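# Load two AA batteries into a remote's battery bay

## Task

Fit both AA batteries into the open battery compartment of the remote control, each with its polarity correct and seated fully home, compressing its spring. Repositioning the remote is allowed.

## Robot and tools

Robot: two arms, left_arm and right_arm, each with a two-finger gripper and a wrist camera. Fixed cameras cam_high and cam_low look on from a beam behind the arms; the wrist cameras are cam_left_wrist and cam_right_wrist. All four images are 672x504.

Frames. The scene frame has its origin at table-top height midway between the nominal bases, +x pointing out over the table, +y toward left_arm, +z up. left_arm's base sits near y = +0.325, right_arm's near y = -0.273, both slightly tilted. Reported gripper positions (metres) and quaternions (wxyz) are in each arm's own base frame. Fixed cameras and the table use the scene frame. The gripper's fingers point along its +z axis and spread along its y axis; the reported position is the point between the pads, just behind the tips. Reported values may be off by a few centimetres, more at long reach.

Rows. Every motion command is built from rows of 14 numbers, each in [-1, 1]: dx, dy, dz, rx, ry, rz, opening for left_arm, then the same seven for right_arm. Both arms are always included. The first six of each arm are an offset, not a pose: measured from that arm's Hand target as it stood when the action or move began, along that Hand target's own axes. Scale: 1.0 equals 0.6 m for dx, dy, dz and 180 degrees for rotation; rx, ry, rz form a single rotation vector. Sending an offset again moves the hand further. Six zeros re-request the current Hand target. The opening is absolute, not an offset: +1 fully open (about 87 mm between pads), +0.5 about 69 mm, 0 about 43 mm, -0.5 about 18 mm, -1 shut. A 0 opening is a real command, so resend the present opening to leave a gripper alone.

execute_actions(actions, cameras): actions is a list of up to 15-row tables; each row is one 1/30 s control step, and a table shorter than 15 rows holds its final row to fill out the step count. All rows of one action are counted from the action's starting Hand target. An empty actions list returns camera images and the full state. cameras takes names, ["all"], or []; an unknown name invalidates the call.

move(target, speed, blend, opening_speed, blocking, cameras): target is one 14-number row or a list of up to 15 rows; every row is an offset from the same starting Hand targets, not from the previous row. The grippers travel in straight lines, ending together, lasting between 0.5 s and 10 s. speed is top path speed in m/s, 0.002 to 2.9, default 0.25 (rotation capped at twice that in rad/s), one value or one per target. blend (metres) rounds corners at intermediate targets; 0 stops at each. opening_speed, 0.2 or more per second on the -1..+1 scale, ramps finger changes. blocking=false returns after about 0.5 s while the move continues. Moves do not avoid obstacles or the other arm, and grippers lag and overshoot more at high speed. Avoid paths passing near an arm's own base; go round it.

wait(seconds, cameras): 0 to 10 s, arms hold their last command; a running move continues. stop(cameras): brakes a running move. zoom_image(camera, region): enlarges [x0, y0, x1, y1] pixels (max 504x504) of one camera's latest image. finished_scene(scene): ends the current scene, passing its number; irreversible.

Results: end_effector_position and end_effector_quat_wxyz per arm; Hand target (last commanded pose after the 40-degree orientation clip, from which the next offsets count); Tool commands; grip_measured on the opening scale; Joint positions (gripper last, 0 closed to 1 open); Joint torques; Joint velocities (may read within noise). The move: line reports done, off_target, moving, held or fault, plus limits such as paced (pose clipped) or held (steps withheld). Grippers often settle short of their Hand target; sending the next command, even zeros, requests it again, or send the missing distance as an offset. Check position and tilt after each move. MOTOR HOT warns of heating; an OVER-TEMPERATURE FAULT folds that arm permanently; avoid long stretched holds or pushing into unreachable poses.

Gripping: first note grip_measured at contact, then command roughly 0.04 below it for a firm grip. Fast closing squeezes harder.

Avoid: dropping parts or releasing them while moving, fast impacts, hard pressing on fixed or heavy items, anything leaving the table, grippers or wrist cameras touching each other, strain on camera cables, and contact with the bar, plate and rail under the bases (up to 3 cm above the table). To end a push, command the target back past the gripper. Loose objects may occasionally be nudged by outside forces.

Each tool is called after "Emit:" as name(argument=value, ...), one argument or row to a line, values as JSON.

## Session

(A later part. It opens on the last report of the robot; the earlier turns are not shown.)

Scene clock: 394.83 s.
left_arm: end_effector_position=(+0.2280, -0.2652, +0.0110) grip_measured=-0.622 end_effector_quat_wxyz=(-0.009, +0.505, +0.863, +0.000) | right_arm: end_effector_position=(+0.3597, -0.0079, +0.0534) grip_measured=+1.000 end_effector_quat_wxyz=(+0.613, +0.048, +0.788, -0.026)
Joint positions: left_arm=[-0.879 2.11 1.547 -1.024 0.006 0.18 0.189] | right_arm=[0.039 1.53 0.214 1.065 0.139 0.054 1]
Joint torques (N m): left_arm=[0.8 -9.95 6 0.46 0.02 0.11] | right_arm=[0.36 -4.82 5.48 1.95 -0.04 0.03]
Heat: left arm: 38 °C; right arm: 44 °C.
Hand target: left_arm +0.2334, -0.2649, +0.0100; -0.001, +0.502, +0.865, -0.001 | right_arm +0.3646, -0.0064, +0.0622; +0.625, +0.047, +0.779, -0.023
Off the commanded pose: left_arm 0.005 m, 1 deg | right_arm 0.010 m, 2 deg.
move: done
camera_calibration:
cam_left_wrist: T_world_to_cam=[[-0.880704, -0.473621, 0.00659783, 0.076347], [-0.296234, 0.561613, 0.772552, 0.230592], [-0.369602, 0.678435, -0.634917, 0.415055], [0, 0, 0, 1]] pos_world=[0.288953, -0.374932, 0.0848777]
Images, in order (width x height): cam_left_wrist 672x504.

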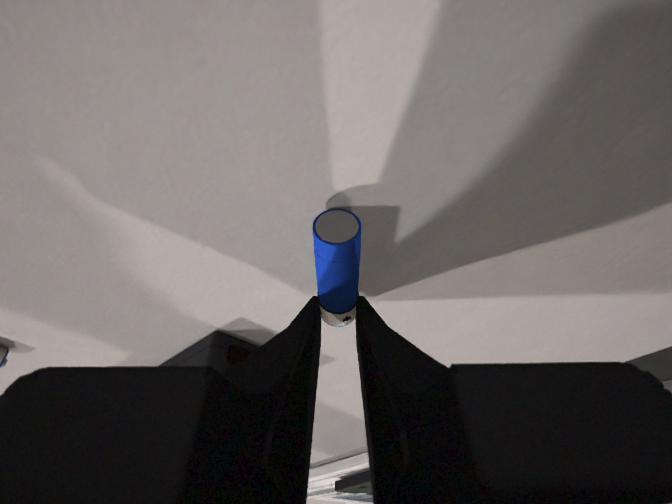

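Emit:
move(
  target=[
    [0, 0, -0.108, 0, 0, 0, -0.68, 0, 0, 0, 0, 0, 0, 1],
    [0.296, 0.24, -0.075, -0.0244, 0.0653, 0.2461, -0.68, 0, 0, 0, 0, 0, 0, 1],
  ],
  speed=0.2,
  blend=0.02,
  cameras=["cam_left_wrist", "cam_high", "cam_low"],
)

Scene clock: 470.07 s.
left_arm: end_effector_position=(+0.2643, -0.0407, +0.0476) grip_measured=-0.622 end_effector_quat_wxyz=(-0.086, +0.787, +0.607, +0.066) | right_arm: end_effector_position=(+0.3597, -0.0079, +0.0534) grip_measured=+1.000 end_effector_quat_wxyz=(+0.613, +0.048, +0.788, -0.026)
Joint positions: left_arm=[-0.435 1.69 1.078 -1.051 -0.196 1.385 0.189] | right_arm=[0.039 1.53 0.214 1.065 0.139 0.054 1]
Joint torques (N m): left_arm=[0.54 -8.87 5.63 0.24 -0.13 0.19] | right_arm=[0.35 -4.78 5.34 1.95 -0.04 0.04]
Heat: left arm: 41 °C; right arm: 45 °C.
Hand target: left_arm +0.2705, -0.0392, +0.0549; -0.068, +0.787, +0.607, +0.082 | right_arm +0.3646, -0.0064, +0.0622; +0.625, +0.047, +0.779, -0.023
Off the commanded pose: left_arm 0.010 m, 3 deg | right_arm 0.010 m, 2 deg.
move: off_target (left_arm)
camera_calibration:
cam_left_wrist: T_world_to_cam=[[-0.962241, 0.26643, 0.0557429, 0.263599], [0.173954, 0.444394, 0.87878, -0.047047], [0.209362, 0.855294, -0.473961, 0.14583], [0, 0, 0, 1]] pos_world=[0.231298, -0.174051, 0.0957679]
Images, in order (width x height): cam_high 672x504, cam_low 672x504, cam_left_wrist 672x504.

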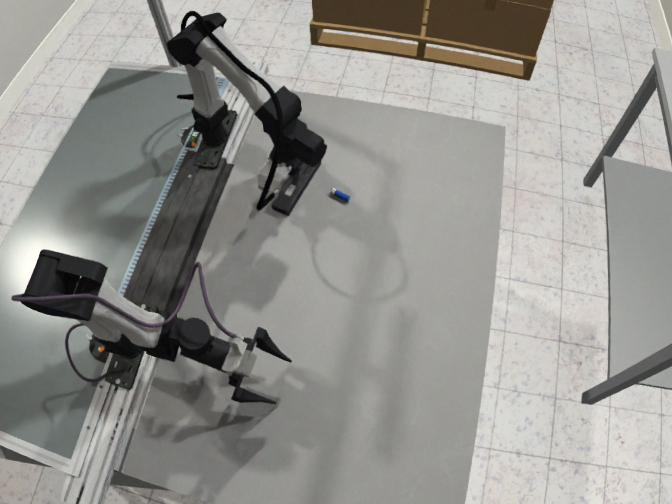

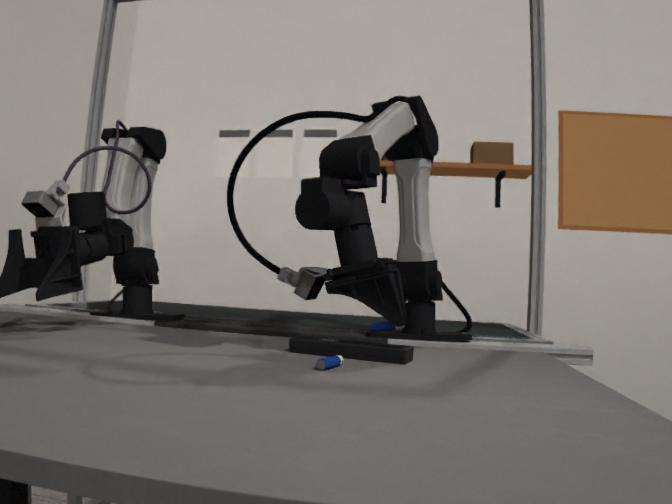

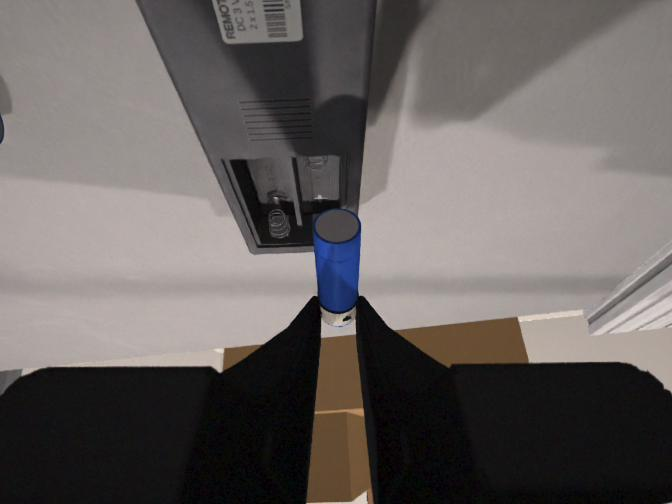

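Emit:
zoom_image(
  camera="cam_left_wrist",
  region=[200, 130, 380, 340],
)

Scaled by 2.400 from the camera's 672x504 image, which has a finer 960x720 frame.

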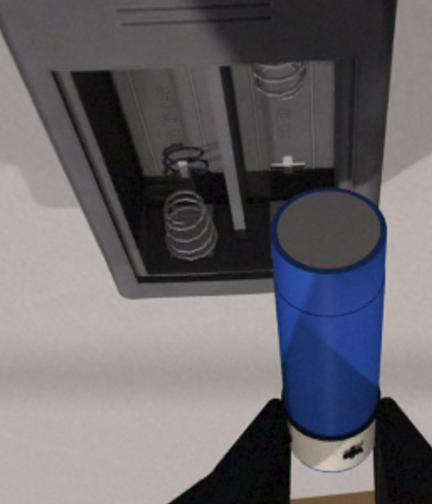

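Emit:
move(
  target=[0.0017, 0.0088, 0.0253, -0.0145, 0, 0, -0.68, 0, 0, 0, 0, 0, 0, 1],
  speed=0.06,
  cameras=["cam_left_wrist"],
)

Scene clock: 501.87 s.
left_arm: end_effector_position=(+0.2695, -0.0387, +0.0322) grip_measured=-0.622 end_effector_quat_wxyz=(-0.067, +0.790, +0.604, +0.078) | right_arm: end_effector_position=(+0.3597, -0.0079, +0.0534) grip_measured=+1.000 end_effector_quat_wxyz=(+0.613, +0.048, +0.788, -0.026)
Joint positions: left_arm=[-0.423 1.685 1.01 -0.94 -0.201 1.409 0.189] | right_arm=[0.039 1.53 0.214 1.065 0.139 0.054 1]
Joint torques (N m): left_arm=[0.73 -8.83 5.61 0.33 -0.15 0.17] | right_arm=[0.38 -4.82 5.42 1.94 -0.04 0.04]
Heat: left arm: 39 °C; right arm: 46 °C.
Hand target: left_arm +0.2765, -0.0365, +0.0402; -0.050, +0.789, +0.605, +0.095 | right_arm +0.3646, -0.0064, +0.0622; +0.625, +0.047, +0.779, -0.023
Off the commanded pose: left_arm 0.011 m, 3 deg | right_arm 0.010 m, 2 deg.
move: off_target (left_arm)
camera_calibration:
cam_left_wrist: T_world_to_cam=[[-0.960239, 0.27888, 0.0128885, 0.270323], [0.144068, 0.455453, 0.878526, -0.0268959], [0.239133, 0.845452, -0.477521, 0.127536], [0, 0, 0, 1]] pos_world=[0.232952, -0.170964, 0.081046]
Images, in order (width x height): cam_left_wrist 672x504.

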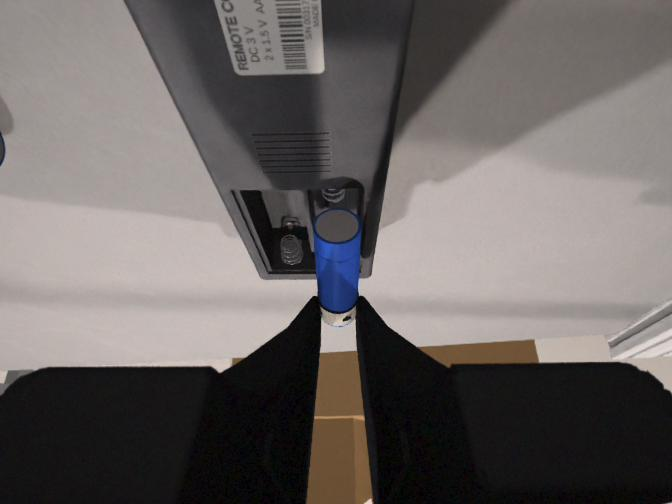

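Emit:
zoom_image(
  camera="cam_left_wrist",
  region=[220, 160, 400, 340],
)

Scaled by 2.800 from the camera's 672x504 image, which has a finer 960x720 frame.

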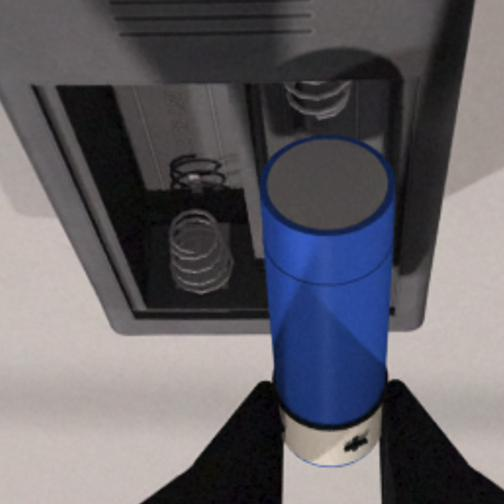

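Emit:
move(
  target=[-0.0017, -0.001, 0.015, 0, 0, 0, -0.68, 0, 0, 0, 0, 0, 0, 1],
  speed=0.04,
  cameras=["cam_left_wrist"],
)

Emit:
zoom_image(
  camera="cam_left_wrist",
  region=[220, 160, 400, 340],
)

Scene clock: 517.30 s.
left_arm: end_effector_position=(+0.2690, -0.0374, +0.0266) grip_measured=-0.622 end_effector_quat_wxyz=(-0.064, +0.790, +0.604, +0.080) | right_arm: end_effector_position=(+0.3597, -0.0079, +0.0534) grip_measured=+1.000 end_effector_quat_wxyz=(+0.613, +0.048, +0.788, -0.026)
Joint positions: left_arm=[-0.42 1.685 0.986 -0.909 -0.202 1.412 0.189] | right_arm=[0.039 1.53 0.214 1.065 0.139 0.054 1]
Joint torques (N m): left_arm=[0.72 -7.76 5.56 0.44 -0.15 0.18] | right_arm=[0.35 -4.81 5.44 1.94 -0.04 0.04]
Heat: left arm: 39 °C; right arm: 46 °C.
Hand target: left_arm +0.2765, -0.0355, +0.0312; -0.050, +0.789, +0.605, +0.095 | right_arm +0.3646, -0.0064, +0.0622; +0.625, +0.047, +0.779, -0.023
Off the commanded pose: left_arm 0.009 m, 2 deg | right_arm 0.010 m, 2 deg.
move: done
camera_calibration:
cam_left_wrist: T_world_to_cam=[[-0.960427, 0.278465, 0.00614895, 0.269696], [0.138237, 0.457383, 0.87846, -0.0208558], [0.241808, 0.844546, -0.477777, 0.123029], [0, 0, 0, 1]] pos_world=[0.232156, -0.169466, 0.0754431]
Images, in order (width x height): cam_left_wrist 672x504.

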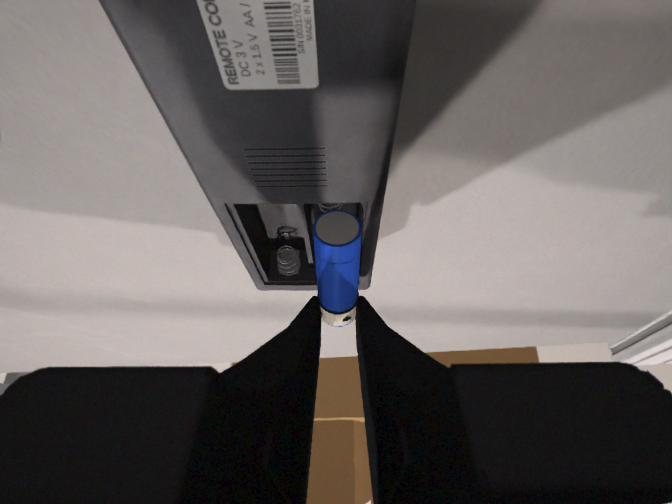

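Scaled by 2.800 from the camera's 672x504 image, which has a finer 960x720 frame.

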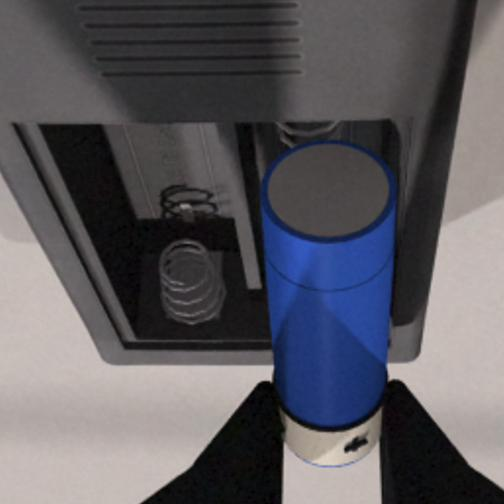

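Emit:
move(
  target=[0, 0, 0.0075, 0, 0, 0, -0.68, 0, 0, 0, 0, 0, 0, 1],
  speed=0.04,
  cameras=["cam_left_wrist", "cam_low"],
)

Emit:
zoom_image(
  camera="cam_left_wrist",
  region=[220, 160, 400, 340],
)

Emit:
zoom_image(
  camera="cam_low",
  region=[270, 250, 450, 385],
)

Scene clock: 523.87 s.
left_arm: end_effector_position=(+0.2700, -0.0370, +0.0247) grip_measured=-0.622 end_effector_quat_wxyz=(-0.062, +0.790, +0.604, +0.082) | right_arm: end_effector_position=(+0.3597, -0.0079, +0.0534) grip_measured=+1.000 end_effector_quat_wxyz=(+0.613, +0.048, +0.788, -0.026)
Joint positions: left_arm=[-0.418 1.685 0.977 -0.893 -0.203 1.416 0.189] | right_arm=[0.039 1.53 0.214 1.065 0.139 0.054 1]
Joint torques (N m): left_arm=[0.85 -7.19 5.39 0.49 -0.13 0.18] | right_arm=[0.34 -4.83 5.44 1.95 -0.05 0.04]
Heat: left arm: 39 °C; right arm: 46 °C.
Hand target: left_arm +0.2769, -0.0347, +0.0268; -0.050, +0.789, +0.605, +0.095 | right_arm +0.3646, -0.0064, +0.0622; +0.625, +0.047, +0.779, -0.023
Off the commanded pose: left_arm 0.008 m, 2 deg | right_arm 0.010 m, 2 deg.
move: done
camera_calibration:
cam_left_wrist: T_world_to_cam=[[-0.959918, 0.280282, -0.00043087, 0.270633], [0.133426, 0.458313, 0.878718, -0.0181249], [0.246487, 0.84344, -0.47734, 0.120246], [0, 0, 0, 1]] pos_world=[0.232565, -0.168967, 0.0734414]
Images, in order (width x height): cam_low 672x504, cam_left_wrist 672x504.

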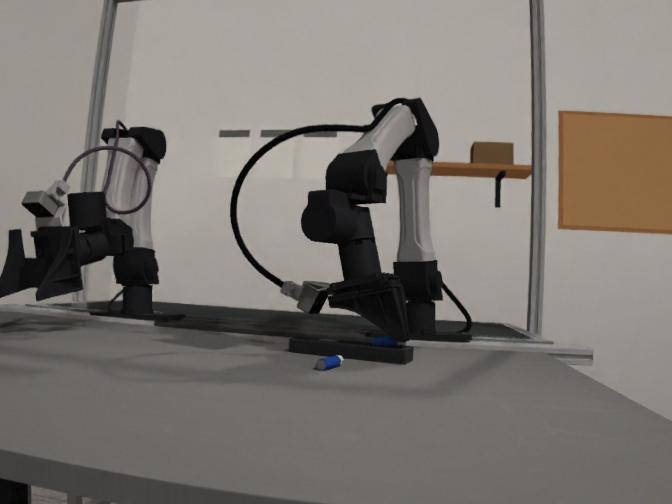

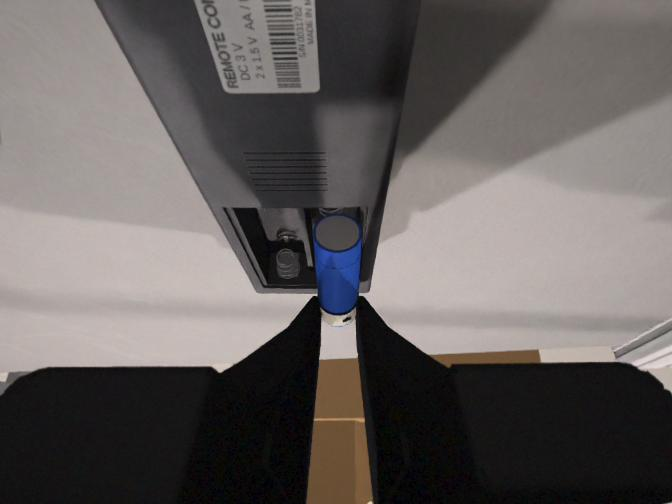

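Scaled by 2.800 from the camera's 672x504 image, which has a finer 960x720 frame.

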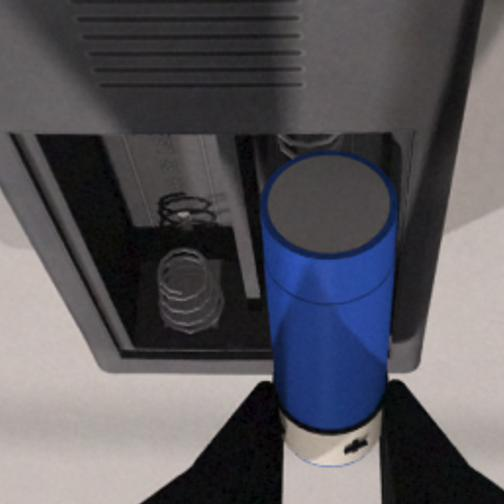

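Scaled by 2.800 from the camera's 672x504 image, which has a finer 960x720 frame.

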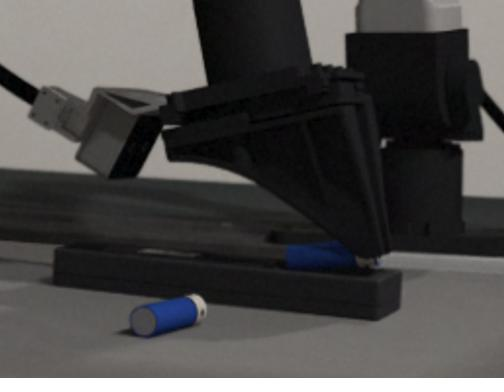

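Emit:
move(
  target=[-0.0133, 0, -0.0015, 0, 0, 0, -0.68, 0, 0, 0, 0, 0, 0, 1],
  speed=0.03,
  cameras=["cam_left_wrist", "cam_low"],
)

Emit:
zoom_image(
  camera="cam_left_wrist",
  region=[220, 160, 400, 340],
)

Emit:
zoom_image(
  camera="cam_low",
  region=[270, 250, 450, 385],
)

Scene clock: 533.20 s.
left_arm: end_effector_position=(+0.2695, -0.0394, +0.0253) grip_measured=-0.622 end_effector_quat_wxyz=(-0.063, +0.791, +0.603, +0.087) | right_arm: end_effector_position=(+0.3597, -0.0079, +0.0534) grip_measured=+1.000 end_effector_quat_wxyz=(+0.613, +0.048, +0.788, -0.026)
Joint positions: left_arm=[-0.432 1.685 0.977 -0.893 -0.212 1.403 0.189] | right_arm=[0.039 1.53 0.214 1.065 0.139 0.054 1]
Joint torques (N m): left_arm=[-0.44 -6.58 5.86 0.45 -0.04 0.03] | right_arm=[0.35 -4.86 5.39 1.94 -0.03 0.03]
Heat: left arm: 39 °C; right arm: 46 °C.
Hand target: left_arm +0.2748, -0.0424, +0.0260; -0.050, +0.789, +0.605, +0.095 | right_arm +0.3646, -0.0064, +0.0622; +0.625, +0.047, +0.779, -0.023
Off the commanded pose: left_arm 0.006 m, 2 deg | right_arm 0.010 m, 2 deg.
move: done
camera_calibration:
cam_left_wrist: T_world_to_cam=[[-0.959212, 0.282656, -0.00431226, 0.270964], [0.129121, 0.451649, 0.882803, -0.0167736], [0.251477, 0.846238, -0.469724, 0.121298], [0, 0, 0, 1]] pos_world=[0.231574, -0.171661, 0.0729529]
Images, in order (width x height): cam_low 672x504, cam_left_wrist 672x504.

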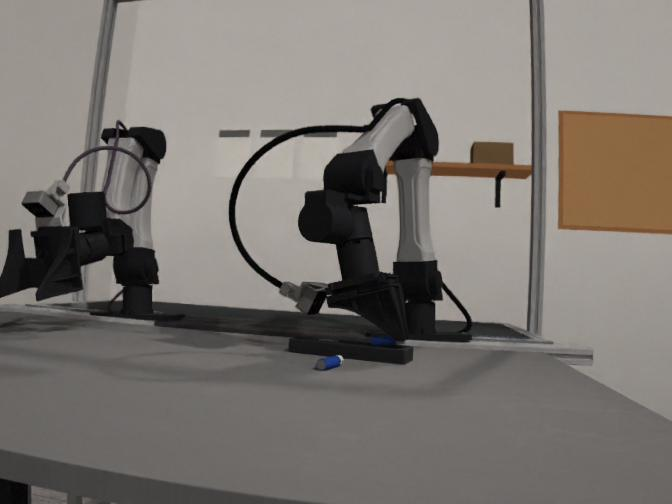

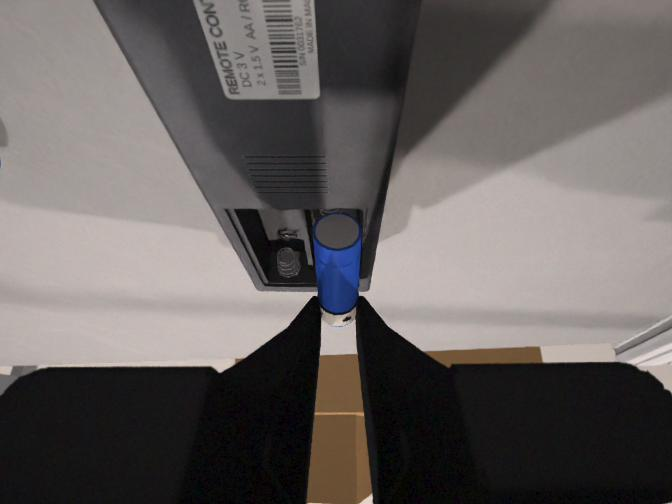

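Scaled by 2.800 from the camera's 672x504 image, which has a finer 960x720 frame.

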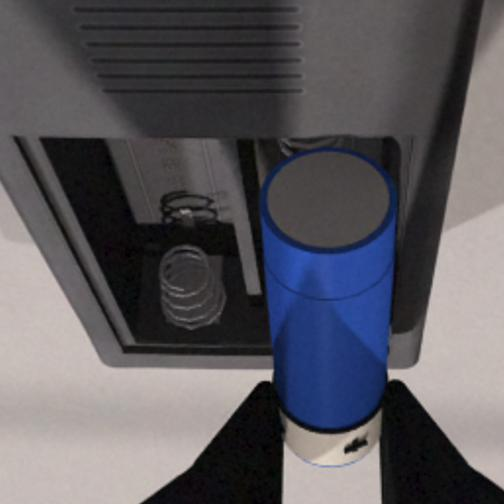

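Scaled by 2.800 from the camera's 672x504 image, which has a finer 960x720 frame.

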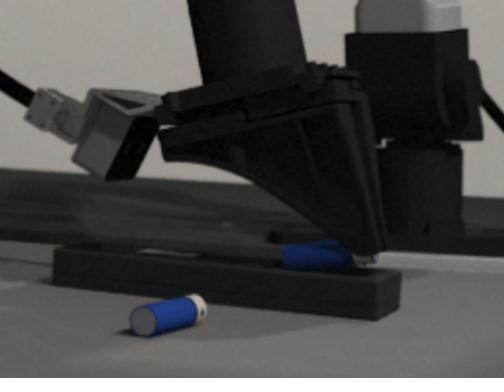

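Emit:
move(
  target=[-0.009, 0, 0.0015, 0, 0, 0, -0.68, 0, 0, 0, 0, 0, 0, 1],
  speed=0.03,
  cameras=["cam_left_wrist", "cam_low"],
)

Emit:
zoom_image(
  camera="cam_left_wrist",
  region=[220, 160, 400, 340],
)

Emit:
zoom_image(
  camera="cam_low",
  region=[270, 250, 450, 385],
)

Scene clock: 539.20 s.
left_arm: end_effector_position=(+0.2692, -0.0440, +0.0255) grip_measured=-0.622 end_effector_quat_wxyz=(-0.060, +0.790, +0.603, +0.090) | right_arm: end_effector_position=(+0.3597, -0.0079, +0.0534) grip_measured=+1.000 end_effector_quat_wxyz=(+0.613, +0.048, +0.788, -0.026)
Joint positions: left_arm=[-0.45 1.685 0.977 -0.888 -0.215 1.384 0.189] | right_arm=[0.039 1.53 0.214 1.065 0.139 0.054 1]
Joint torques (N m): left_arm=[-0.5 -5.94 5.93 0.45 -0.01 0.01] | right_arm=[0.35 -4.75 5.44 1.93 -0.04 0.03]
Heat: left arm: 38 °C; right arm: 46 °C.
Hand target: left_arm +0.2735, -0.0473, +0.0239; -0.050, +0.789, +0.605, +0.095 | right_arm +0.3646, -0.0064, +0.0622; +0.625, +0.047, +0.779, -0.023
Off the commanded pose: left_arm 0.006 m, 1 deg | right_arm 0.010 m, 2 deg.
move: done
camera_calibration:
cam_left_wrist: T_world_to_cam=[[-0.959317, 0.282021, -0.0132609, 0.272163], [0.120694, 0.452106, 0.883761, -0.0125618], [0.255234, 0.846206, -0.467751, 0.124302], [0, 0, 0, 1]] pos_world=[0.230881, -0.176261, 0.072853]
Images, in order (width x height): cam_low 672x504, cam_left_wrist 672x504.

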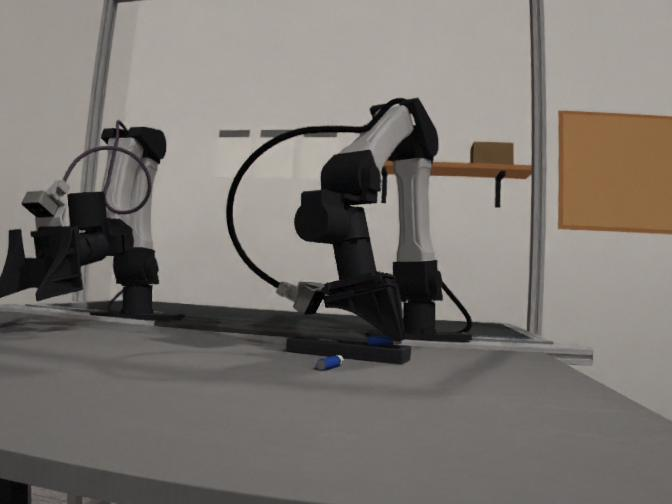

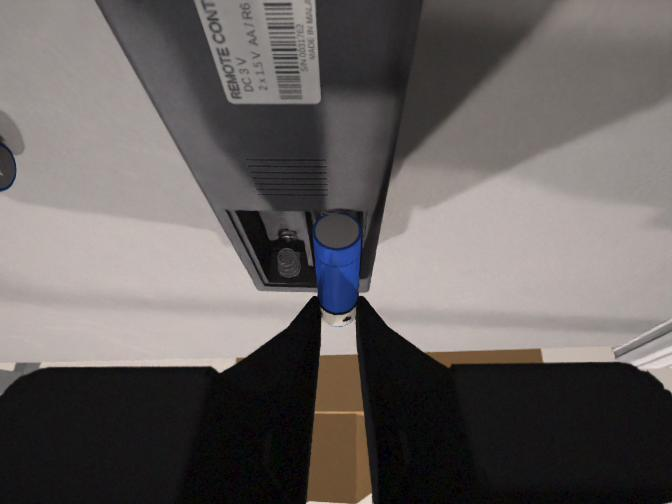

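Scaled by 2.800 from the camera's 672x504 image, which has a finer 960x720 frame.

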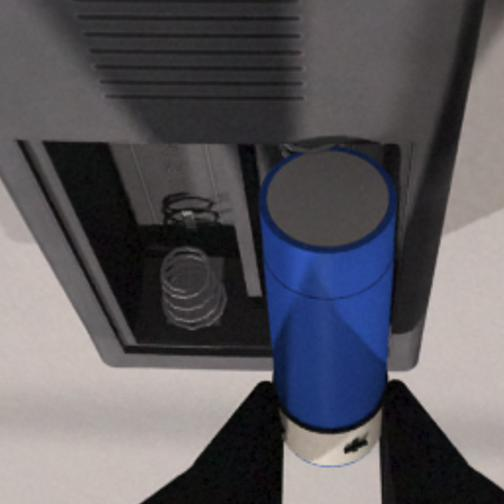

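Scaled by 2.800 from the camera's 672x504 image, which has a finer 960x720 frame.

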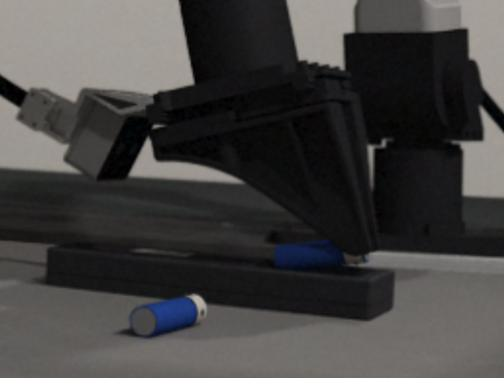

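Emit:
move(
  target=[
    [0.0133, 0, 0, 0, 0, 0, -0.68, 0, 0, 0, 0, 0, 0, 1],
    [0.0308, 0.003, -0.0815, 0, 0, 0, -0.68, 0, 0, 0, 0, 0, 0, 1],
    [0.0917, 0.1292, -0.037, 0.0145, -0.0778, -0.0017, -0.68, 0, 0, 0, 0, 0, 0, 1],
  ],
  speed=0.1,
  cameras=["cam_left_wrist", "cam_low"],
)

Scene clock: 615.90 s.
left_arm: end_effector_position=(+0.3566, -0.0194, +0.0592) grip_measured=-0.622 end_effector_quat_wxyz=(+0.004, +0.790, +0.612, -0.009) | right_arm: end_effector_position=(+0.3597, -0.0079, +0.0534) grip_measured=+1.000 end_effector_quat_wxyz=(+0.613, +0.048, +0.788, -0.026)
Joint positions: left_arm=[-0.161 1.904 1.45 -1.123 0.019 1.662 0.189] | right_arm=[0.039 1.53 0.214 1.065 0.139 0.054 1]
Joint torques (N m): left_arm=[0.4 -7.23 9.07 0.04 0.23 0.18] | right_arm=[0.38 -4.77 5.48 1.95 -0.04 0.04]
Heat: left arm: 36 °C; right arm: 46 °C.
Hand target: left_arm +0.3600, -0.0200, +0.0601; +0.007, +0.792, +0.611, -0.015 | right_arm +0.3646, -0.0064, +0.0622; +0.625, +0.047, +0.779, -0.023
Off the commanded pose: left_arm 0.004 m, 1 deg | right_arm 0.010 m, 2 deg.
move: done
camera_calibration:
cam_left_wrist: T_world_to_cam=[[-0.963678, 0.267061, 0.0015801, 0.349837], [0.177793, 0.637123, 0.749976, -0.0727964], [0.199282, 0.723016, -0.661463, 0.125915], [0, 0, 0, 1]] pos_world=[0.32498, -0.138086, 0.137331]
Images, in order (width x height): cam_low 672x504, cam_left_wrist 672x504.

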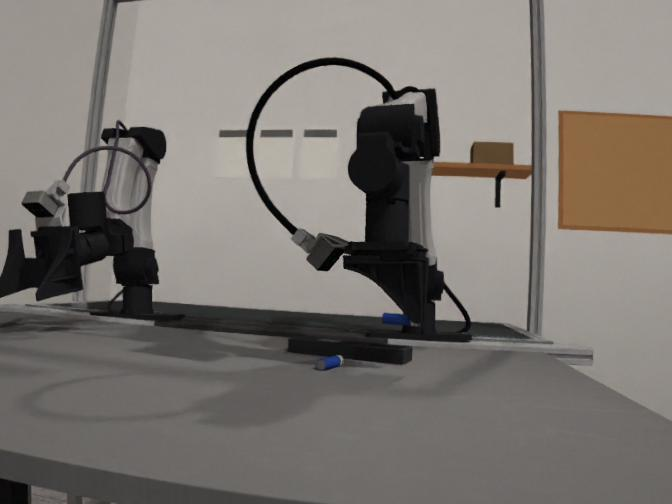

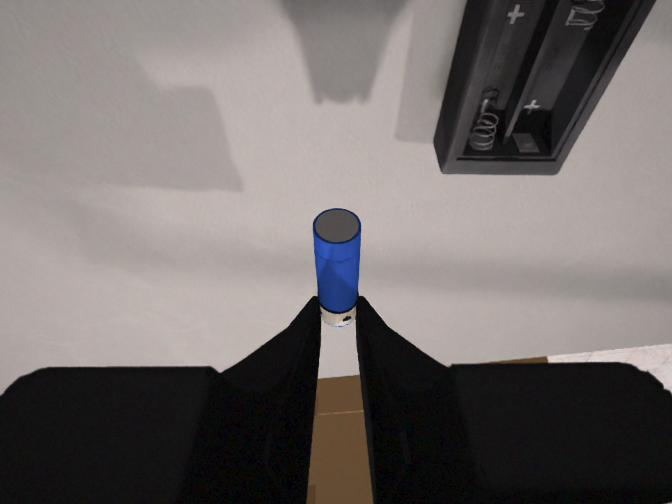

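Emit:
move(
  target=[0, 0, 0.0945, 0, 0, 0, -0.68, 0, 0, 0, 0, 0, 0, 1],
  speed=0.06,
  cameras=["cam_left_wrist", "cam_low"],
)

Emit:
zoom_image(
  camera="cam_low",
  region=[290, 260, 450, 385],
)

Scene clock: 623.27 s.
left_arm: end_effector_position=(+0.3559, -0.0195, +0.0088) grip_measured=-0.622 end_effector_quat_wxyz=(+0.000, +0.790, +0.612, -0.013) | right_arm: end_effector_position=(+0.3597, -0.0079, +0.0534) grip_measured=+1.000 end_effector_quat_wxyz=(+0.613, +0.048, +0.788, -0.026)
Joint positions: left_arm=[-0.161 1.97 1.332 -0.951 0.02 1.662 0.189] | right_arm=[0.039 1.53 0.214 1.065 0.139 0.054 1]
Joint torques (N m): left_arm=[-0.01 -7.54 5.96 0.4 0.24 0.14] | right_arm=[0.36 -4.78 5.44 1.95 -0.03 0.04]
Heat: left arm: 37 °C; right arm: 46 °C.
Hand target: left_arm +0.3591, -0.0216, +0.0033; +0.007, +0.792, +0.611, -0.015 | right_arm +0.3646, -0.0064, +0.0622; +0.625, +0.047, +0.779, -0.023
Off the commanded pose: left_arm 0.007 m, 1 deg | right_arm 0.010 m, 2 deg.
move: done
camera_calibration:
cam_left_wrist: T_world_to_cam=[[-0.963482, 0.267464, 0.0128777, 0.349252], [0.186632, 0.636261, 0.748559, -0.0380188], [0.192019, 0.723626, -0.662944, 0.0954398], [0, 0, 0, 1]] pos_world=[0.325268, -0.138285, 0.0872329]
Images, in order (width x height): cam_low 672x504, cam_left_wrist 672x504.

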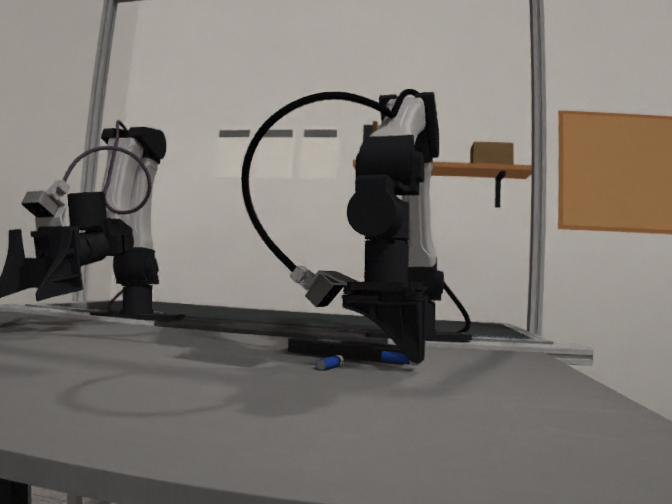

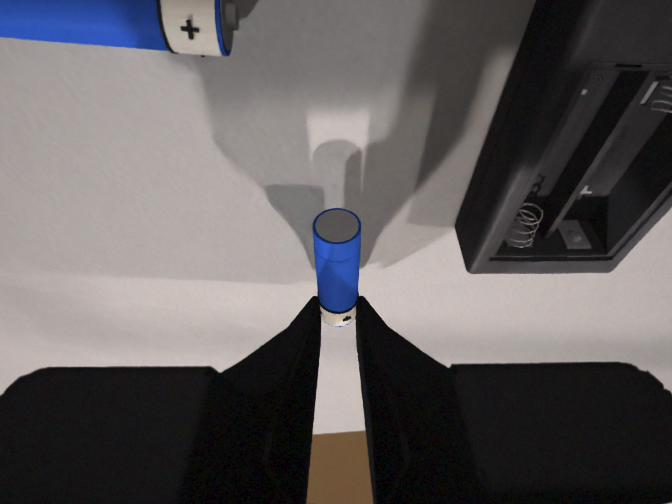

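Scaled by 3.150 from the camera's 672x504 image, which has a finer 960x720 frame.

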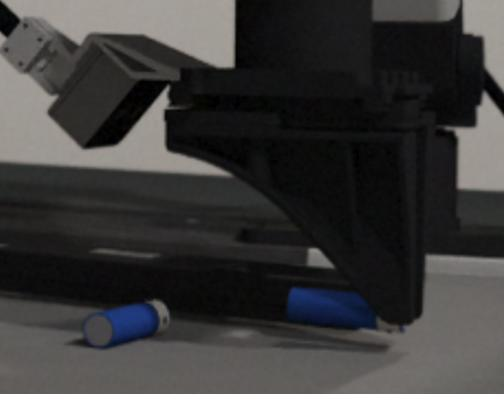

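Emit:
move(
  target=[0, 0, 0.011, 0, 0, 0, -0.68, 0, 0, 0, 0, 0, 0, 1],
  speed=0.04,
  cameras=["cam_left_wrist", "cam_low"],
)

Emit:
zoom_image(
  camera="cam_low",
  region=[290, 260, 450, 385],
)

Scene clock: 630.93 s.
left_arm: end_effector_position=(+0.3565, -0.0195, +0.0030) grip_measured=-0.622 end_effector_quat_wxyz=(+0.001, +0.790, +0.612, -0.012) | right_arm: end_effector_position=(+0.3597, -0.0079, +0.0534) grip_measured=+1.000 end_effector_quat_wxyz=(+0.613, +0.048, +0.788, -0.026)
Joint positions: left_arm=[-0.161 1.978 1.319 -0.927 0.02 1.662 0.189] | right_arm=[0.039 1.53 0.214 1.065 0.139 0.054 1]
Joint torques (N m): left_arm=[-0.06 -7.53 5.83 0.4 0.26 0.13] | right_arm=[0.31 -4.81 5.38 1.94 -0.04 0.04]
Heat: left arm: 37 °C; right arm: 46 °C.
Hand target: left_arm +0.3590, -0.0218, -0.0032; +0.007, +0.792, +0.611, -0.015 | right_arm +0.3646, -0.0064, +0.0622; +0.625, +0.047, +0.779, -0.023
Off the commanded pose: left_arm 0.007 m, 1 deg | right_arm 0.010 m, 2 deg.
move: done
camera_calibration:
cam_left_wrist: T_world_to_cam=[[-0.963532, 0.267398, 0.0102539, 0.349841], [0.184622, 0.636548, 0.748813, -0.032985], [0.193704, 0.723398, -0.662702, 0.0908704], [0, 0, 0, 1]] pos_world=[0.325571, -0.138286, 0.0813323]
Images, in order (width x height): cam_low 672x504, cam_left_wrist 672x504.

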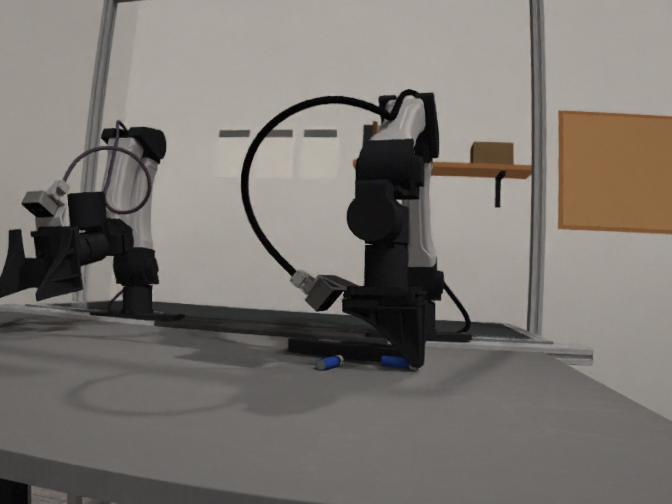

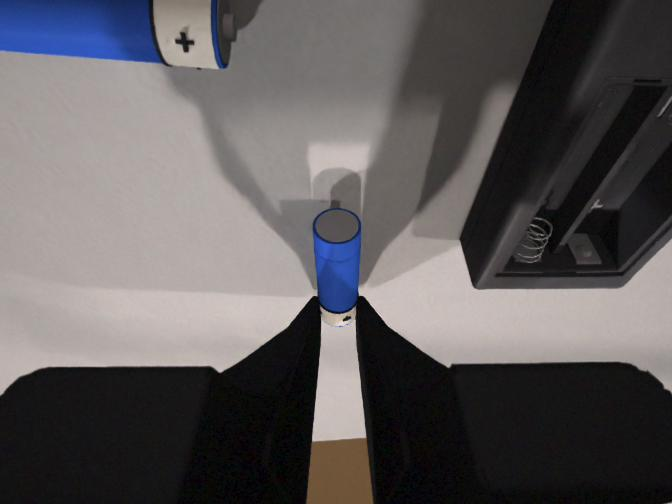

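Scaled by 3.150 from the camera's 672x504 image, which has a finer 960x720 frame.

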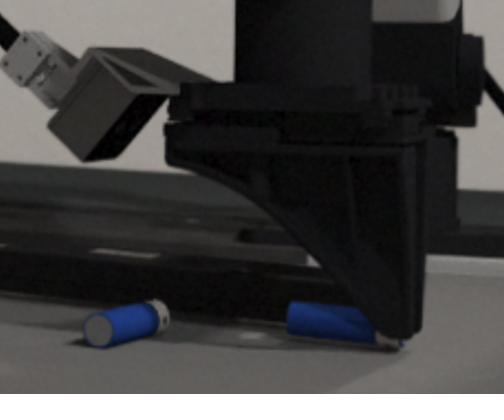

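Emit:
move(
  target=[
    [0, 0, 0.004, 0, 0, 0, -0.68, 0, 0, 0, 0, 0, 0, 1],
    [0, 0, 0.004, 0, 0, 0, -0.2, 0, 0, 0, 0, 0, 0, 1],
  ],
  speed=0.03,
  opening_speed=0.5,
  cameras=["cam_left_wrist", "cam_low"],
)

Emit:
zoom_image(
  camera="cam_low",
  region=[290, 260, 450, 385],
)

Scene clock: 640.17 s.
left_arm: end_effector_position=(+0.3570, -0.0196, +0.0018) grip_measured=-0.200 end_effector_quat_wxyz=(+0.003, +0.790, +0.612, -0.011) | right_arm: end_effector_position=(+0.3597, -0.0079, +0.0534) grip_measured=+1.000 end_effector_quat_wxyz=(+0.613, +0.048, +0.788, -0.026)
Joint positions: left_arm=[-0.161 1.978 1.314 -0.918 0.02 1.662 0.4] | right_arm=[0.039 1.53 0.214 1.065 0.139 0.054 1]
Joint torques (N m): left_arm=[-0.09 -7.19 5.83 0.42 0.25 0.12] | right_arm=[0.39 -4.82 5.45 1.95 -0.04 0.01]
Heat: left arm: 38 °C; right arm: 47 °C.
Hand target: left_arm +0.3589, -0.0219, -0.0056; +0.007, +0.792, +0.611, -0.015 | right_arm +0.3646, -0.0064, +0.0622; +0.625, +0.047, +0.779, -0.023
Off the commanded pose: left_arm 0.008 m, 1 deg | right_arm 0.010 m, 2 deg.
move: done
camera_calibration:
cam_left_wrist: T_world_to_cam=[[-0.963556, 0.267439, 0.00604004, 0.350402], [0.181518, 0.637071, 0.749127, -0.0310643], [0.196498, 0.722923, -0.662398, 0.0890349], [0, 0, 0, 1]] pos_world=[0.325776, -0.138286, 0.0801313]
Images, in order (width x height): cam_low 672x504, cam_left_wrist 672x504.

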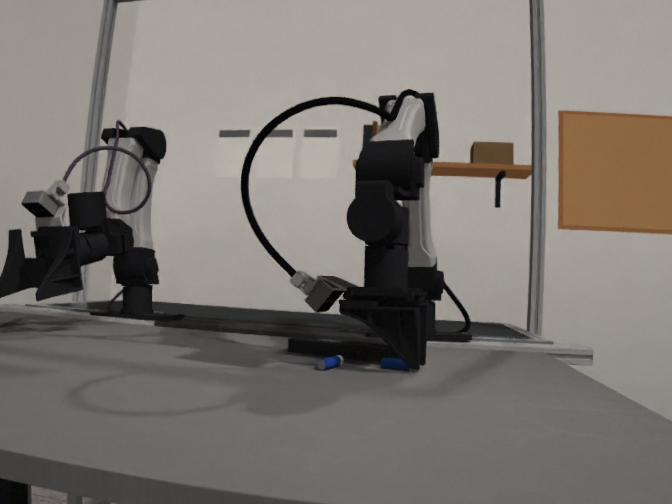

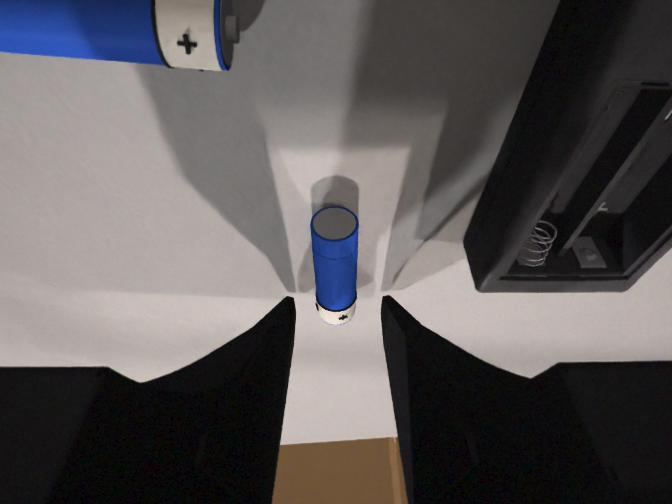

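Scaled by 3.150 from the camera's 672x504 image, which has a finer 960x720 frame.

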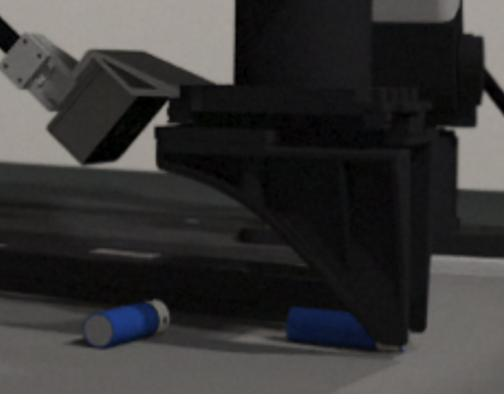

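Emit:
move(
  target=[
    [0, 0, -0.1, 0, 0, 0, -0.2, 0, 0, 0, 0, 0, 0, 1],
    [0, 0, -0.1, 0, 0, -0.5, -0.2, 0, 0, 0, 0, 0, 0, 1],
    [0, 0, -0.1, 0, 0, -0.999, -0.2, 0, 0, 0, 0, 0, 0, 1],
  ],
  speed=0.5,
  blend=0.02,
  cameras=["cam_left_wrist", "cam_low"],
)

Scene clock: 658.27 s.
left_arm: end_effector_position=(+0.3525, -0.0217, +0.0417) grip_measured=-0.200 end_effector_quat_wxyz=(-0.040, -0.604, +0.796, +0.010) | right_arm: end_effector_position=(+0.3597, -0.0079, +0.0534) grip_measured=+1.000 end_effector_quat_wxyz=(+0.613, +0.048, +0.788, -0.026)
Joint positions: left_arm=[0.064 2.038 1.554 -1.165 0.027 -1.234 0.4] | right_arm=[0.039 1.53 0.214 1.065 0.139 0.054 1]
Joint torques (N m): left_arm=[0.24 -12.57 5.96 0.32 0 -0.02] | right_arm=[0.36 -4.82 5.38 1.95 -0.03 0.02]
Heat: left arm: 39 °C; right arm: 47 °C.
Hand target: left_arm +0.3599, -0.0201, +0.0543; -0.015, -0.609, +0.793, -0.007 | right_arm +0.3646, -0.0064, +0.0622; +0.625, +0.047, +0.779, -0.023
Off the commanded pose: left_arm 0.015 m, 4 deg | right_arm 0.010 m, 2 deg.
move: off_target (left_arm)
camera_calibration:
cam_left_wrist: T_world_to_cam=[[0.95545, -0.287522, -0.0666832, -0.339154], [-0.123562, -0.594823, 0.794304, 0.0201027], [-0.268044, -0.750678, -0.60385, 0.247225], [0, 0, 0, 1]] pos_world=[0.392796, 0.100029, 0.110703]
Images, in order (width x height): cam_low 672x504, cam_left_wrist 672x504.

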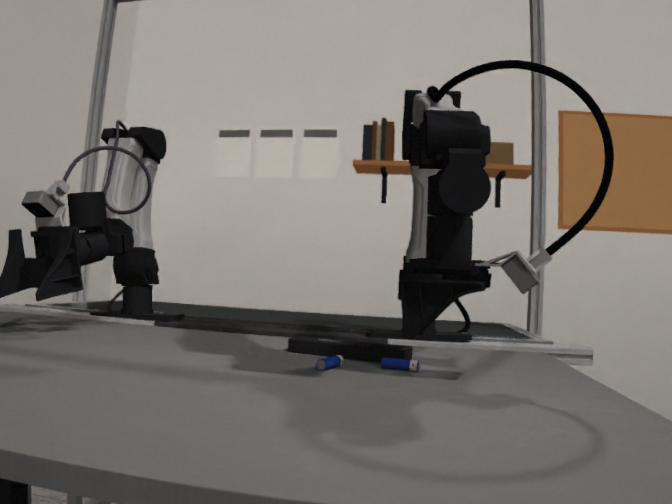

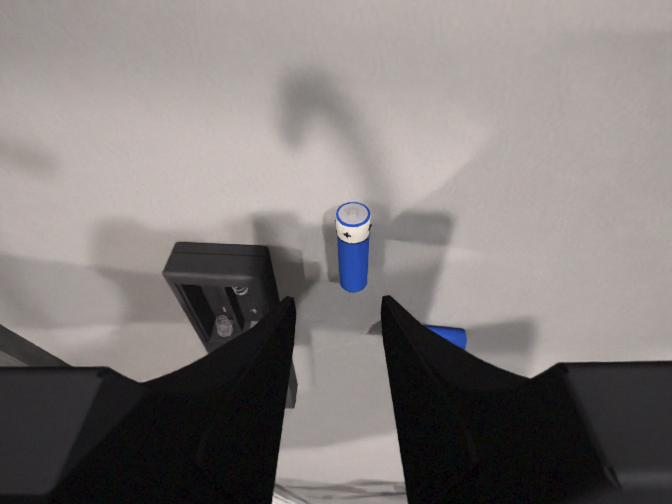

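Emit:
move(
  target=[0.0007, -0.007, 0.036, 0.0177, -0.006, 0, -0.2, 0, 0, 0, 0, 0, 0, 1],
  speed=0.06,
  cameras=["cam_left_wrist"],
)

Scene clock: 700.53 s.
left_arm: end_effector_position=(+0.3551, -0.0217, +0.0190) grip_measured=-0.200 end_effector_quat_wxyz=(-0.017, -0.607, +0.794, -0.005) | right_arm: end_effector_position=(+0.3597, -0.0079, +0.0534) grip_measured=+1.000 end_effector_quat_wxyz=(+0.613, +0.048, +0.788, -0.026)
Joint positions: left_arm=[0.064 2.019 1.437 -1.012 0.027 -1.242 0.4] | right_arm=[0.039 1.53 0.214 1.065 0.139 0.054 1]
Joint torques (N m): left_arm=[-0.35 -12.56 5.87 0.44 -0.01 -0.02] | right_arm=[0.34 -4.82 5.46 1.96 -0.03 0.03]
Heat: left arm: 44 °C; right arm: 47 °C.
Hand target: left_arm +0.3634, -0.0222, +0.0327; +0.009, -0.610, +0.792, -0.023 | right_arm +0.3646, -0.0064, +0.0622; +0.625, +0.047, +0.779, -0.023
Off the commanded pose: left_arm 0.016 m, 4 deg | right_arm 0.010 m, 2 deg.
move: off_target (left_arm)
camera_calibration:
cam_left_wrist: T_world_to_cam=[[0.960097, -0.279292, -0.0144506, -0.345614], [-0.162502, -0.59918, 0.783949, 0.0525071], [-0.227609, -0.750319, -0.620657, 0.220172], [0, 0, 0, 1]] pos_world=[0.390469, 0.100133, 0.090494]
Images, in order (width x height): cam_left_wrist 672x504.

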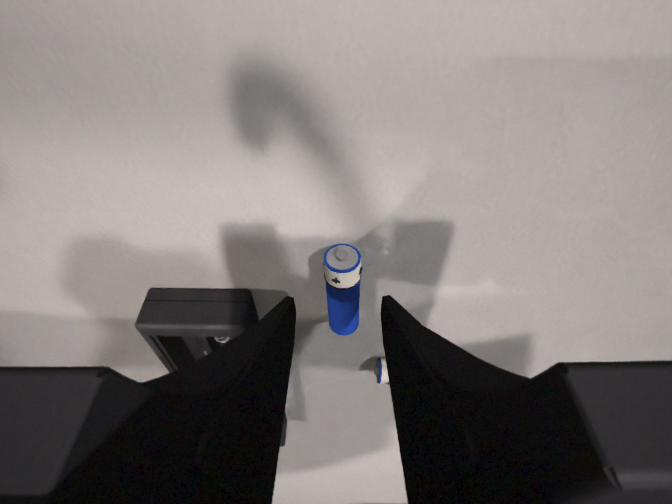

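Emit:
move(
  target=[0.0007, -0.0025, 0.0285, 0, 0, 0, -0.2, 0, 0, 0, 0, 0, 0, 1],
  speed=0.05,
  cameras=["cam_left_wrist", "cam_low"],
)

Emit:
zoom_image(
  camera="cam_low",
  region=[310, 260, 470, 385],
)

Scene clock: 711.03 s.
left_arm: end_effector_position=(+0.3596, -0.0229, +0.0114) grip_measured=-0.200 end_effector_quat_wxyz=(-0.005, -0.607, +0.794, -0.013) | right_arm: end_effector_position=(+0.3597, -0.0079, +0.0534) grip_measured=+1.000 end_effector_quat_wxyz=(+0.613, +0.048, +0.788, -0.026)
Joint positions: left_arm=[0.06 2.019 1.407 -0.953 0.027 -1.246 0.4] | right_arm=[0.039 1.53 0.214 1.065 0.139 0.054 1]
Joint torques (N m): left_arm=[-0.28 -10.37 5.87 0.49 0 -0.02] | right_arm=[0.28 -4.85 5.44 1.95 -0.02 0.03]
Heat: left arm: 47 °C; right arm: 47 °C.
Hand target: left_arm +0.3656, -0.0235, +0.0158; +0.009, -0.610, +0.792, -0.023 | right_arm +0.3646, -0.0064, +0.0622; +0.625, +0.047, +0.779, -0.023
Off the commanded pose: left_arm 0.007 m, 2 deg | right_arm 0.010 m, 2 deg.
move: done
camera_calibration:
cam_left_wrist: T_world_to_cam=[[0.960003, -0.279718, 0.0123458, -0.350606], [-0.184971, -0.600493, 0.777942, 0.0664691], [-0.210191, -0.74911, -0.628215, 0.209438], [0, 0, 0, 1]] pos_world=[0.3929, 0.0987353, 0.0841911]
Images, in order (width x height): cam_low 672x504, cam_left_wrist 672x504.

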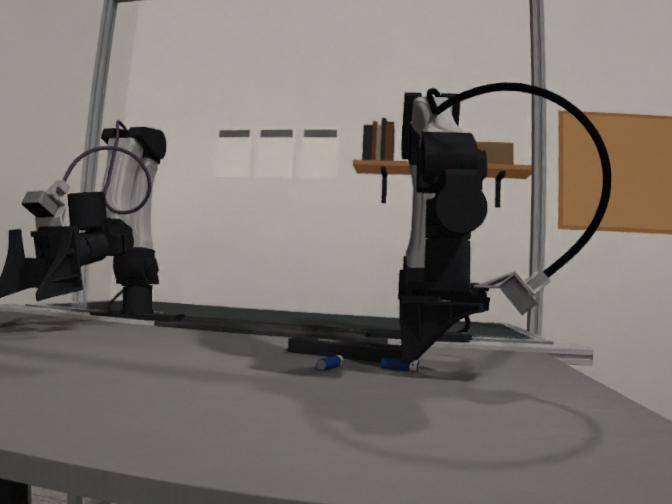

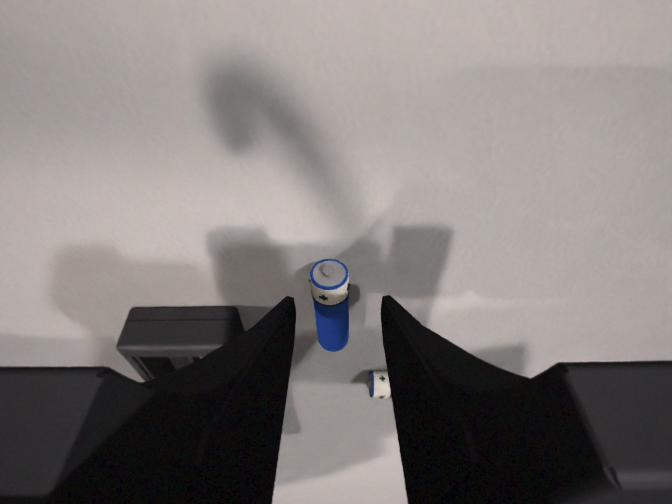

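Scaled by 3.150 from the camera's 672x504 image, which has a finer 960x720 frame.

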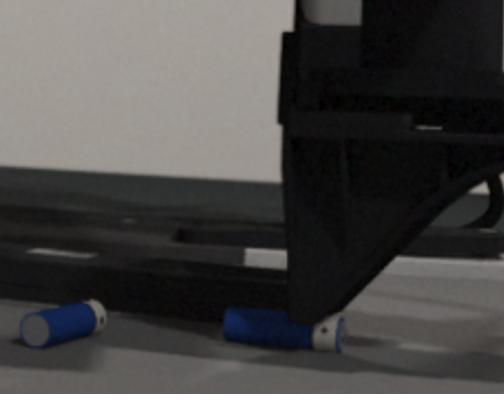

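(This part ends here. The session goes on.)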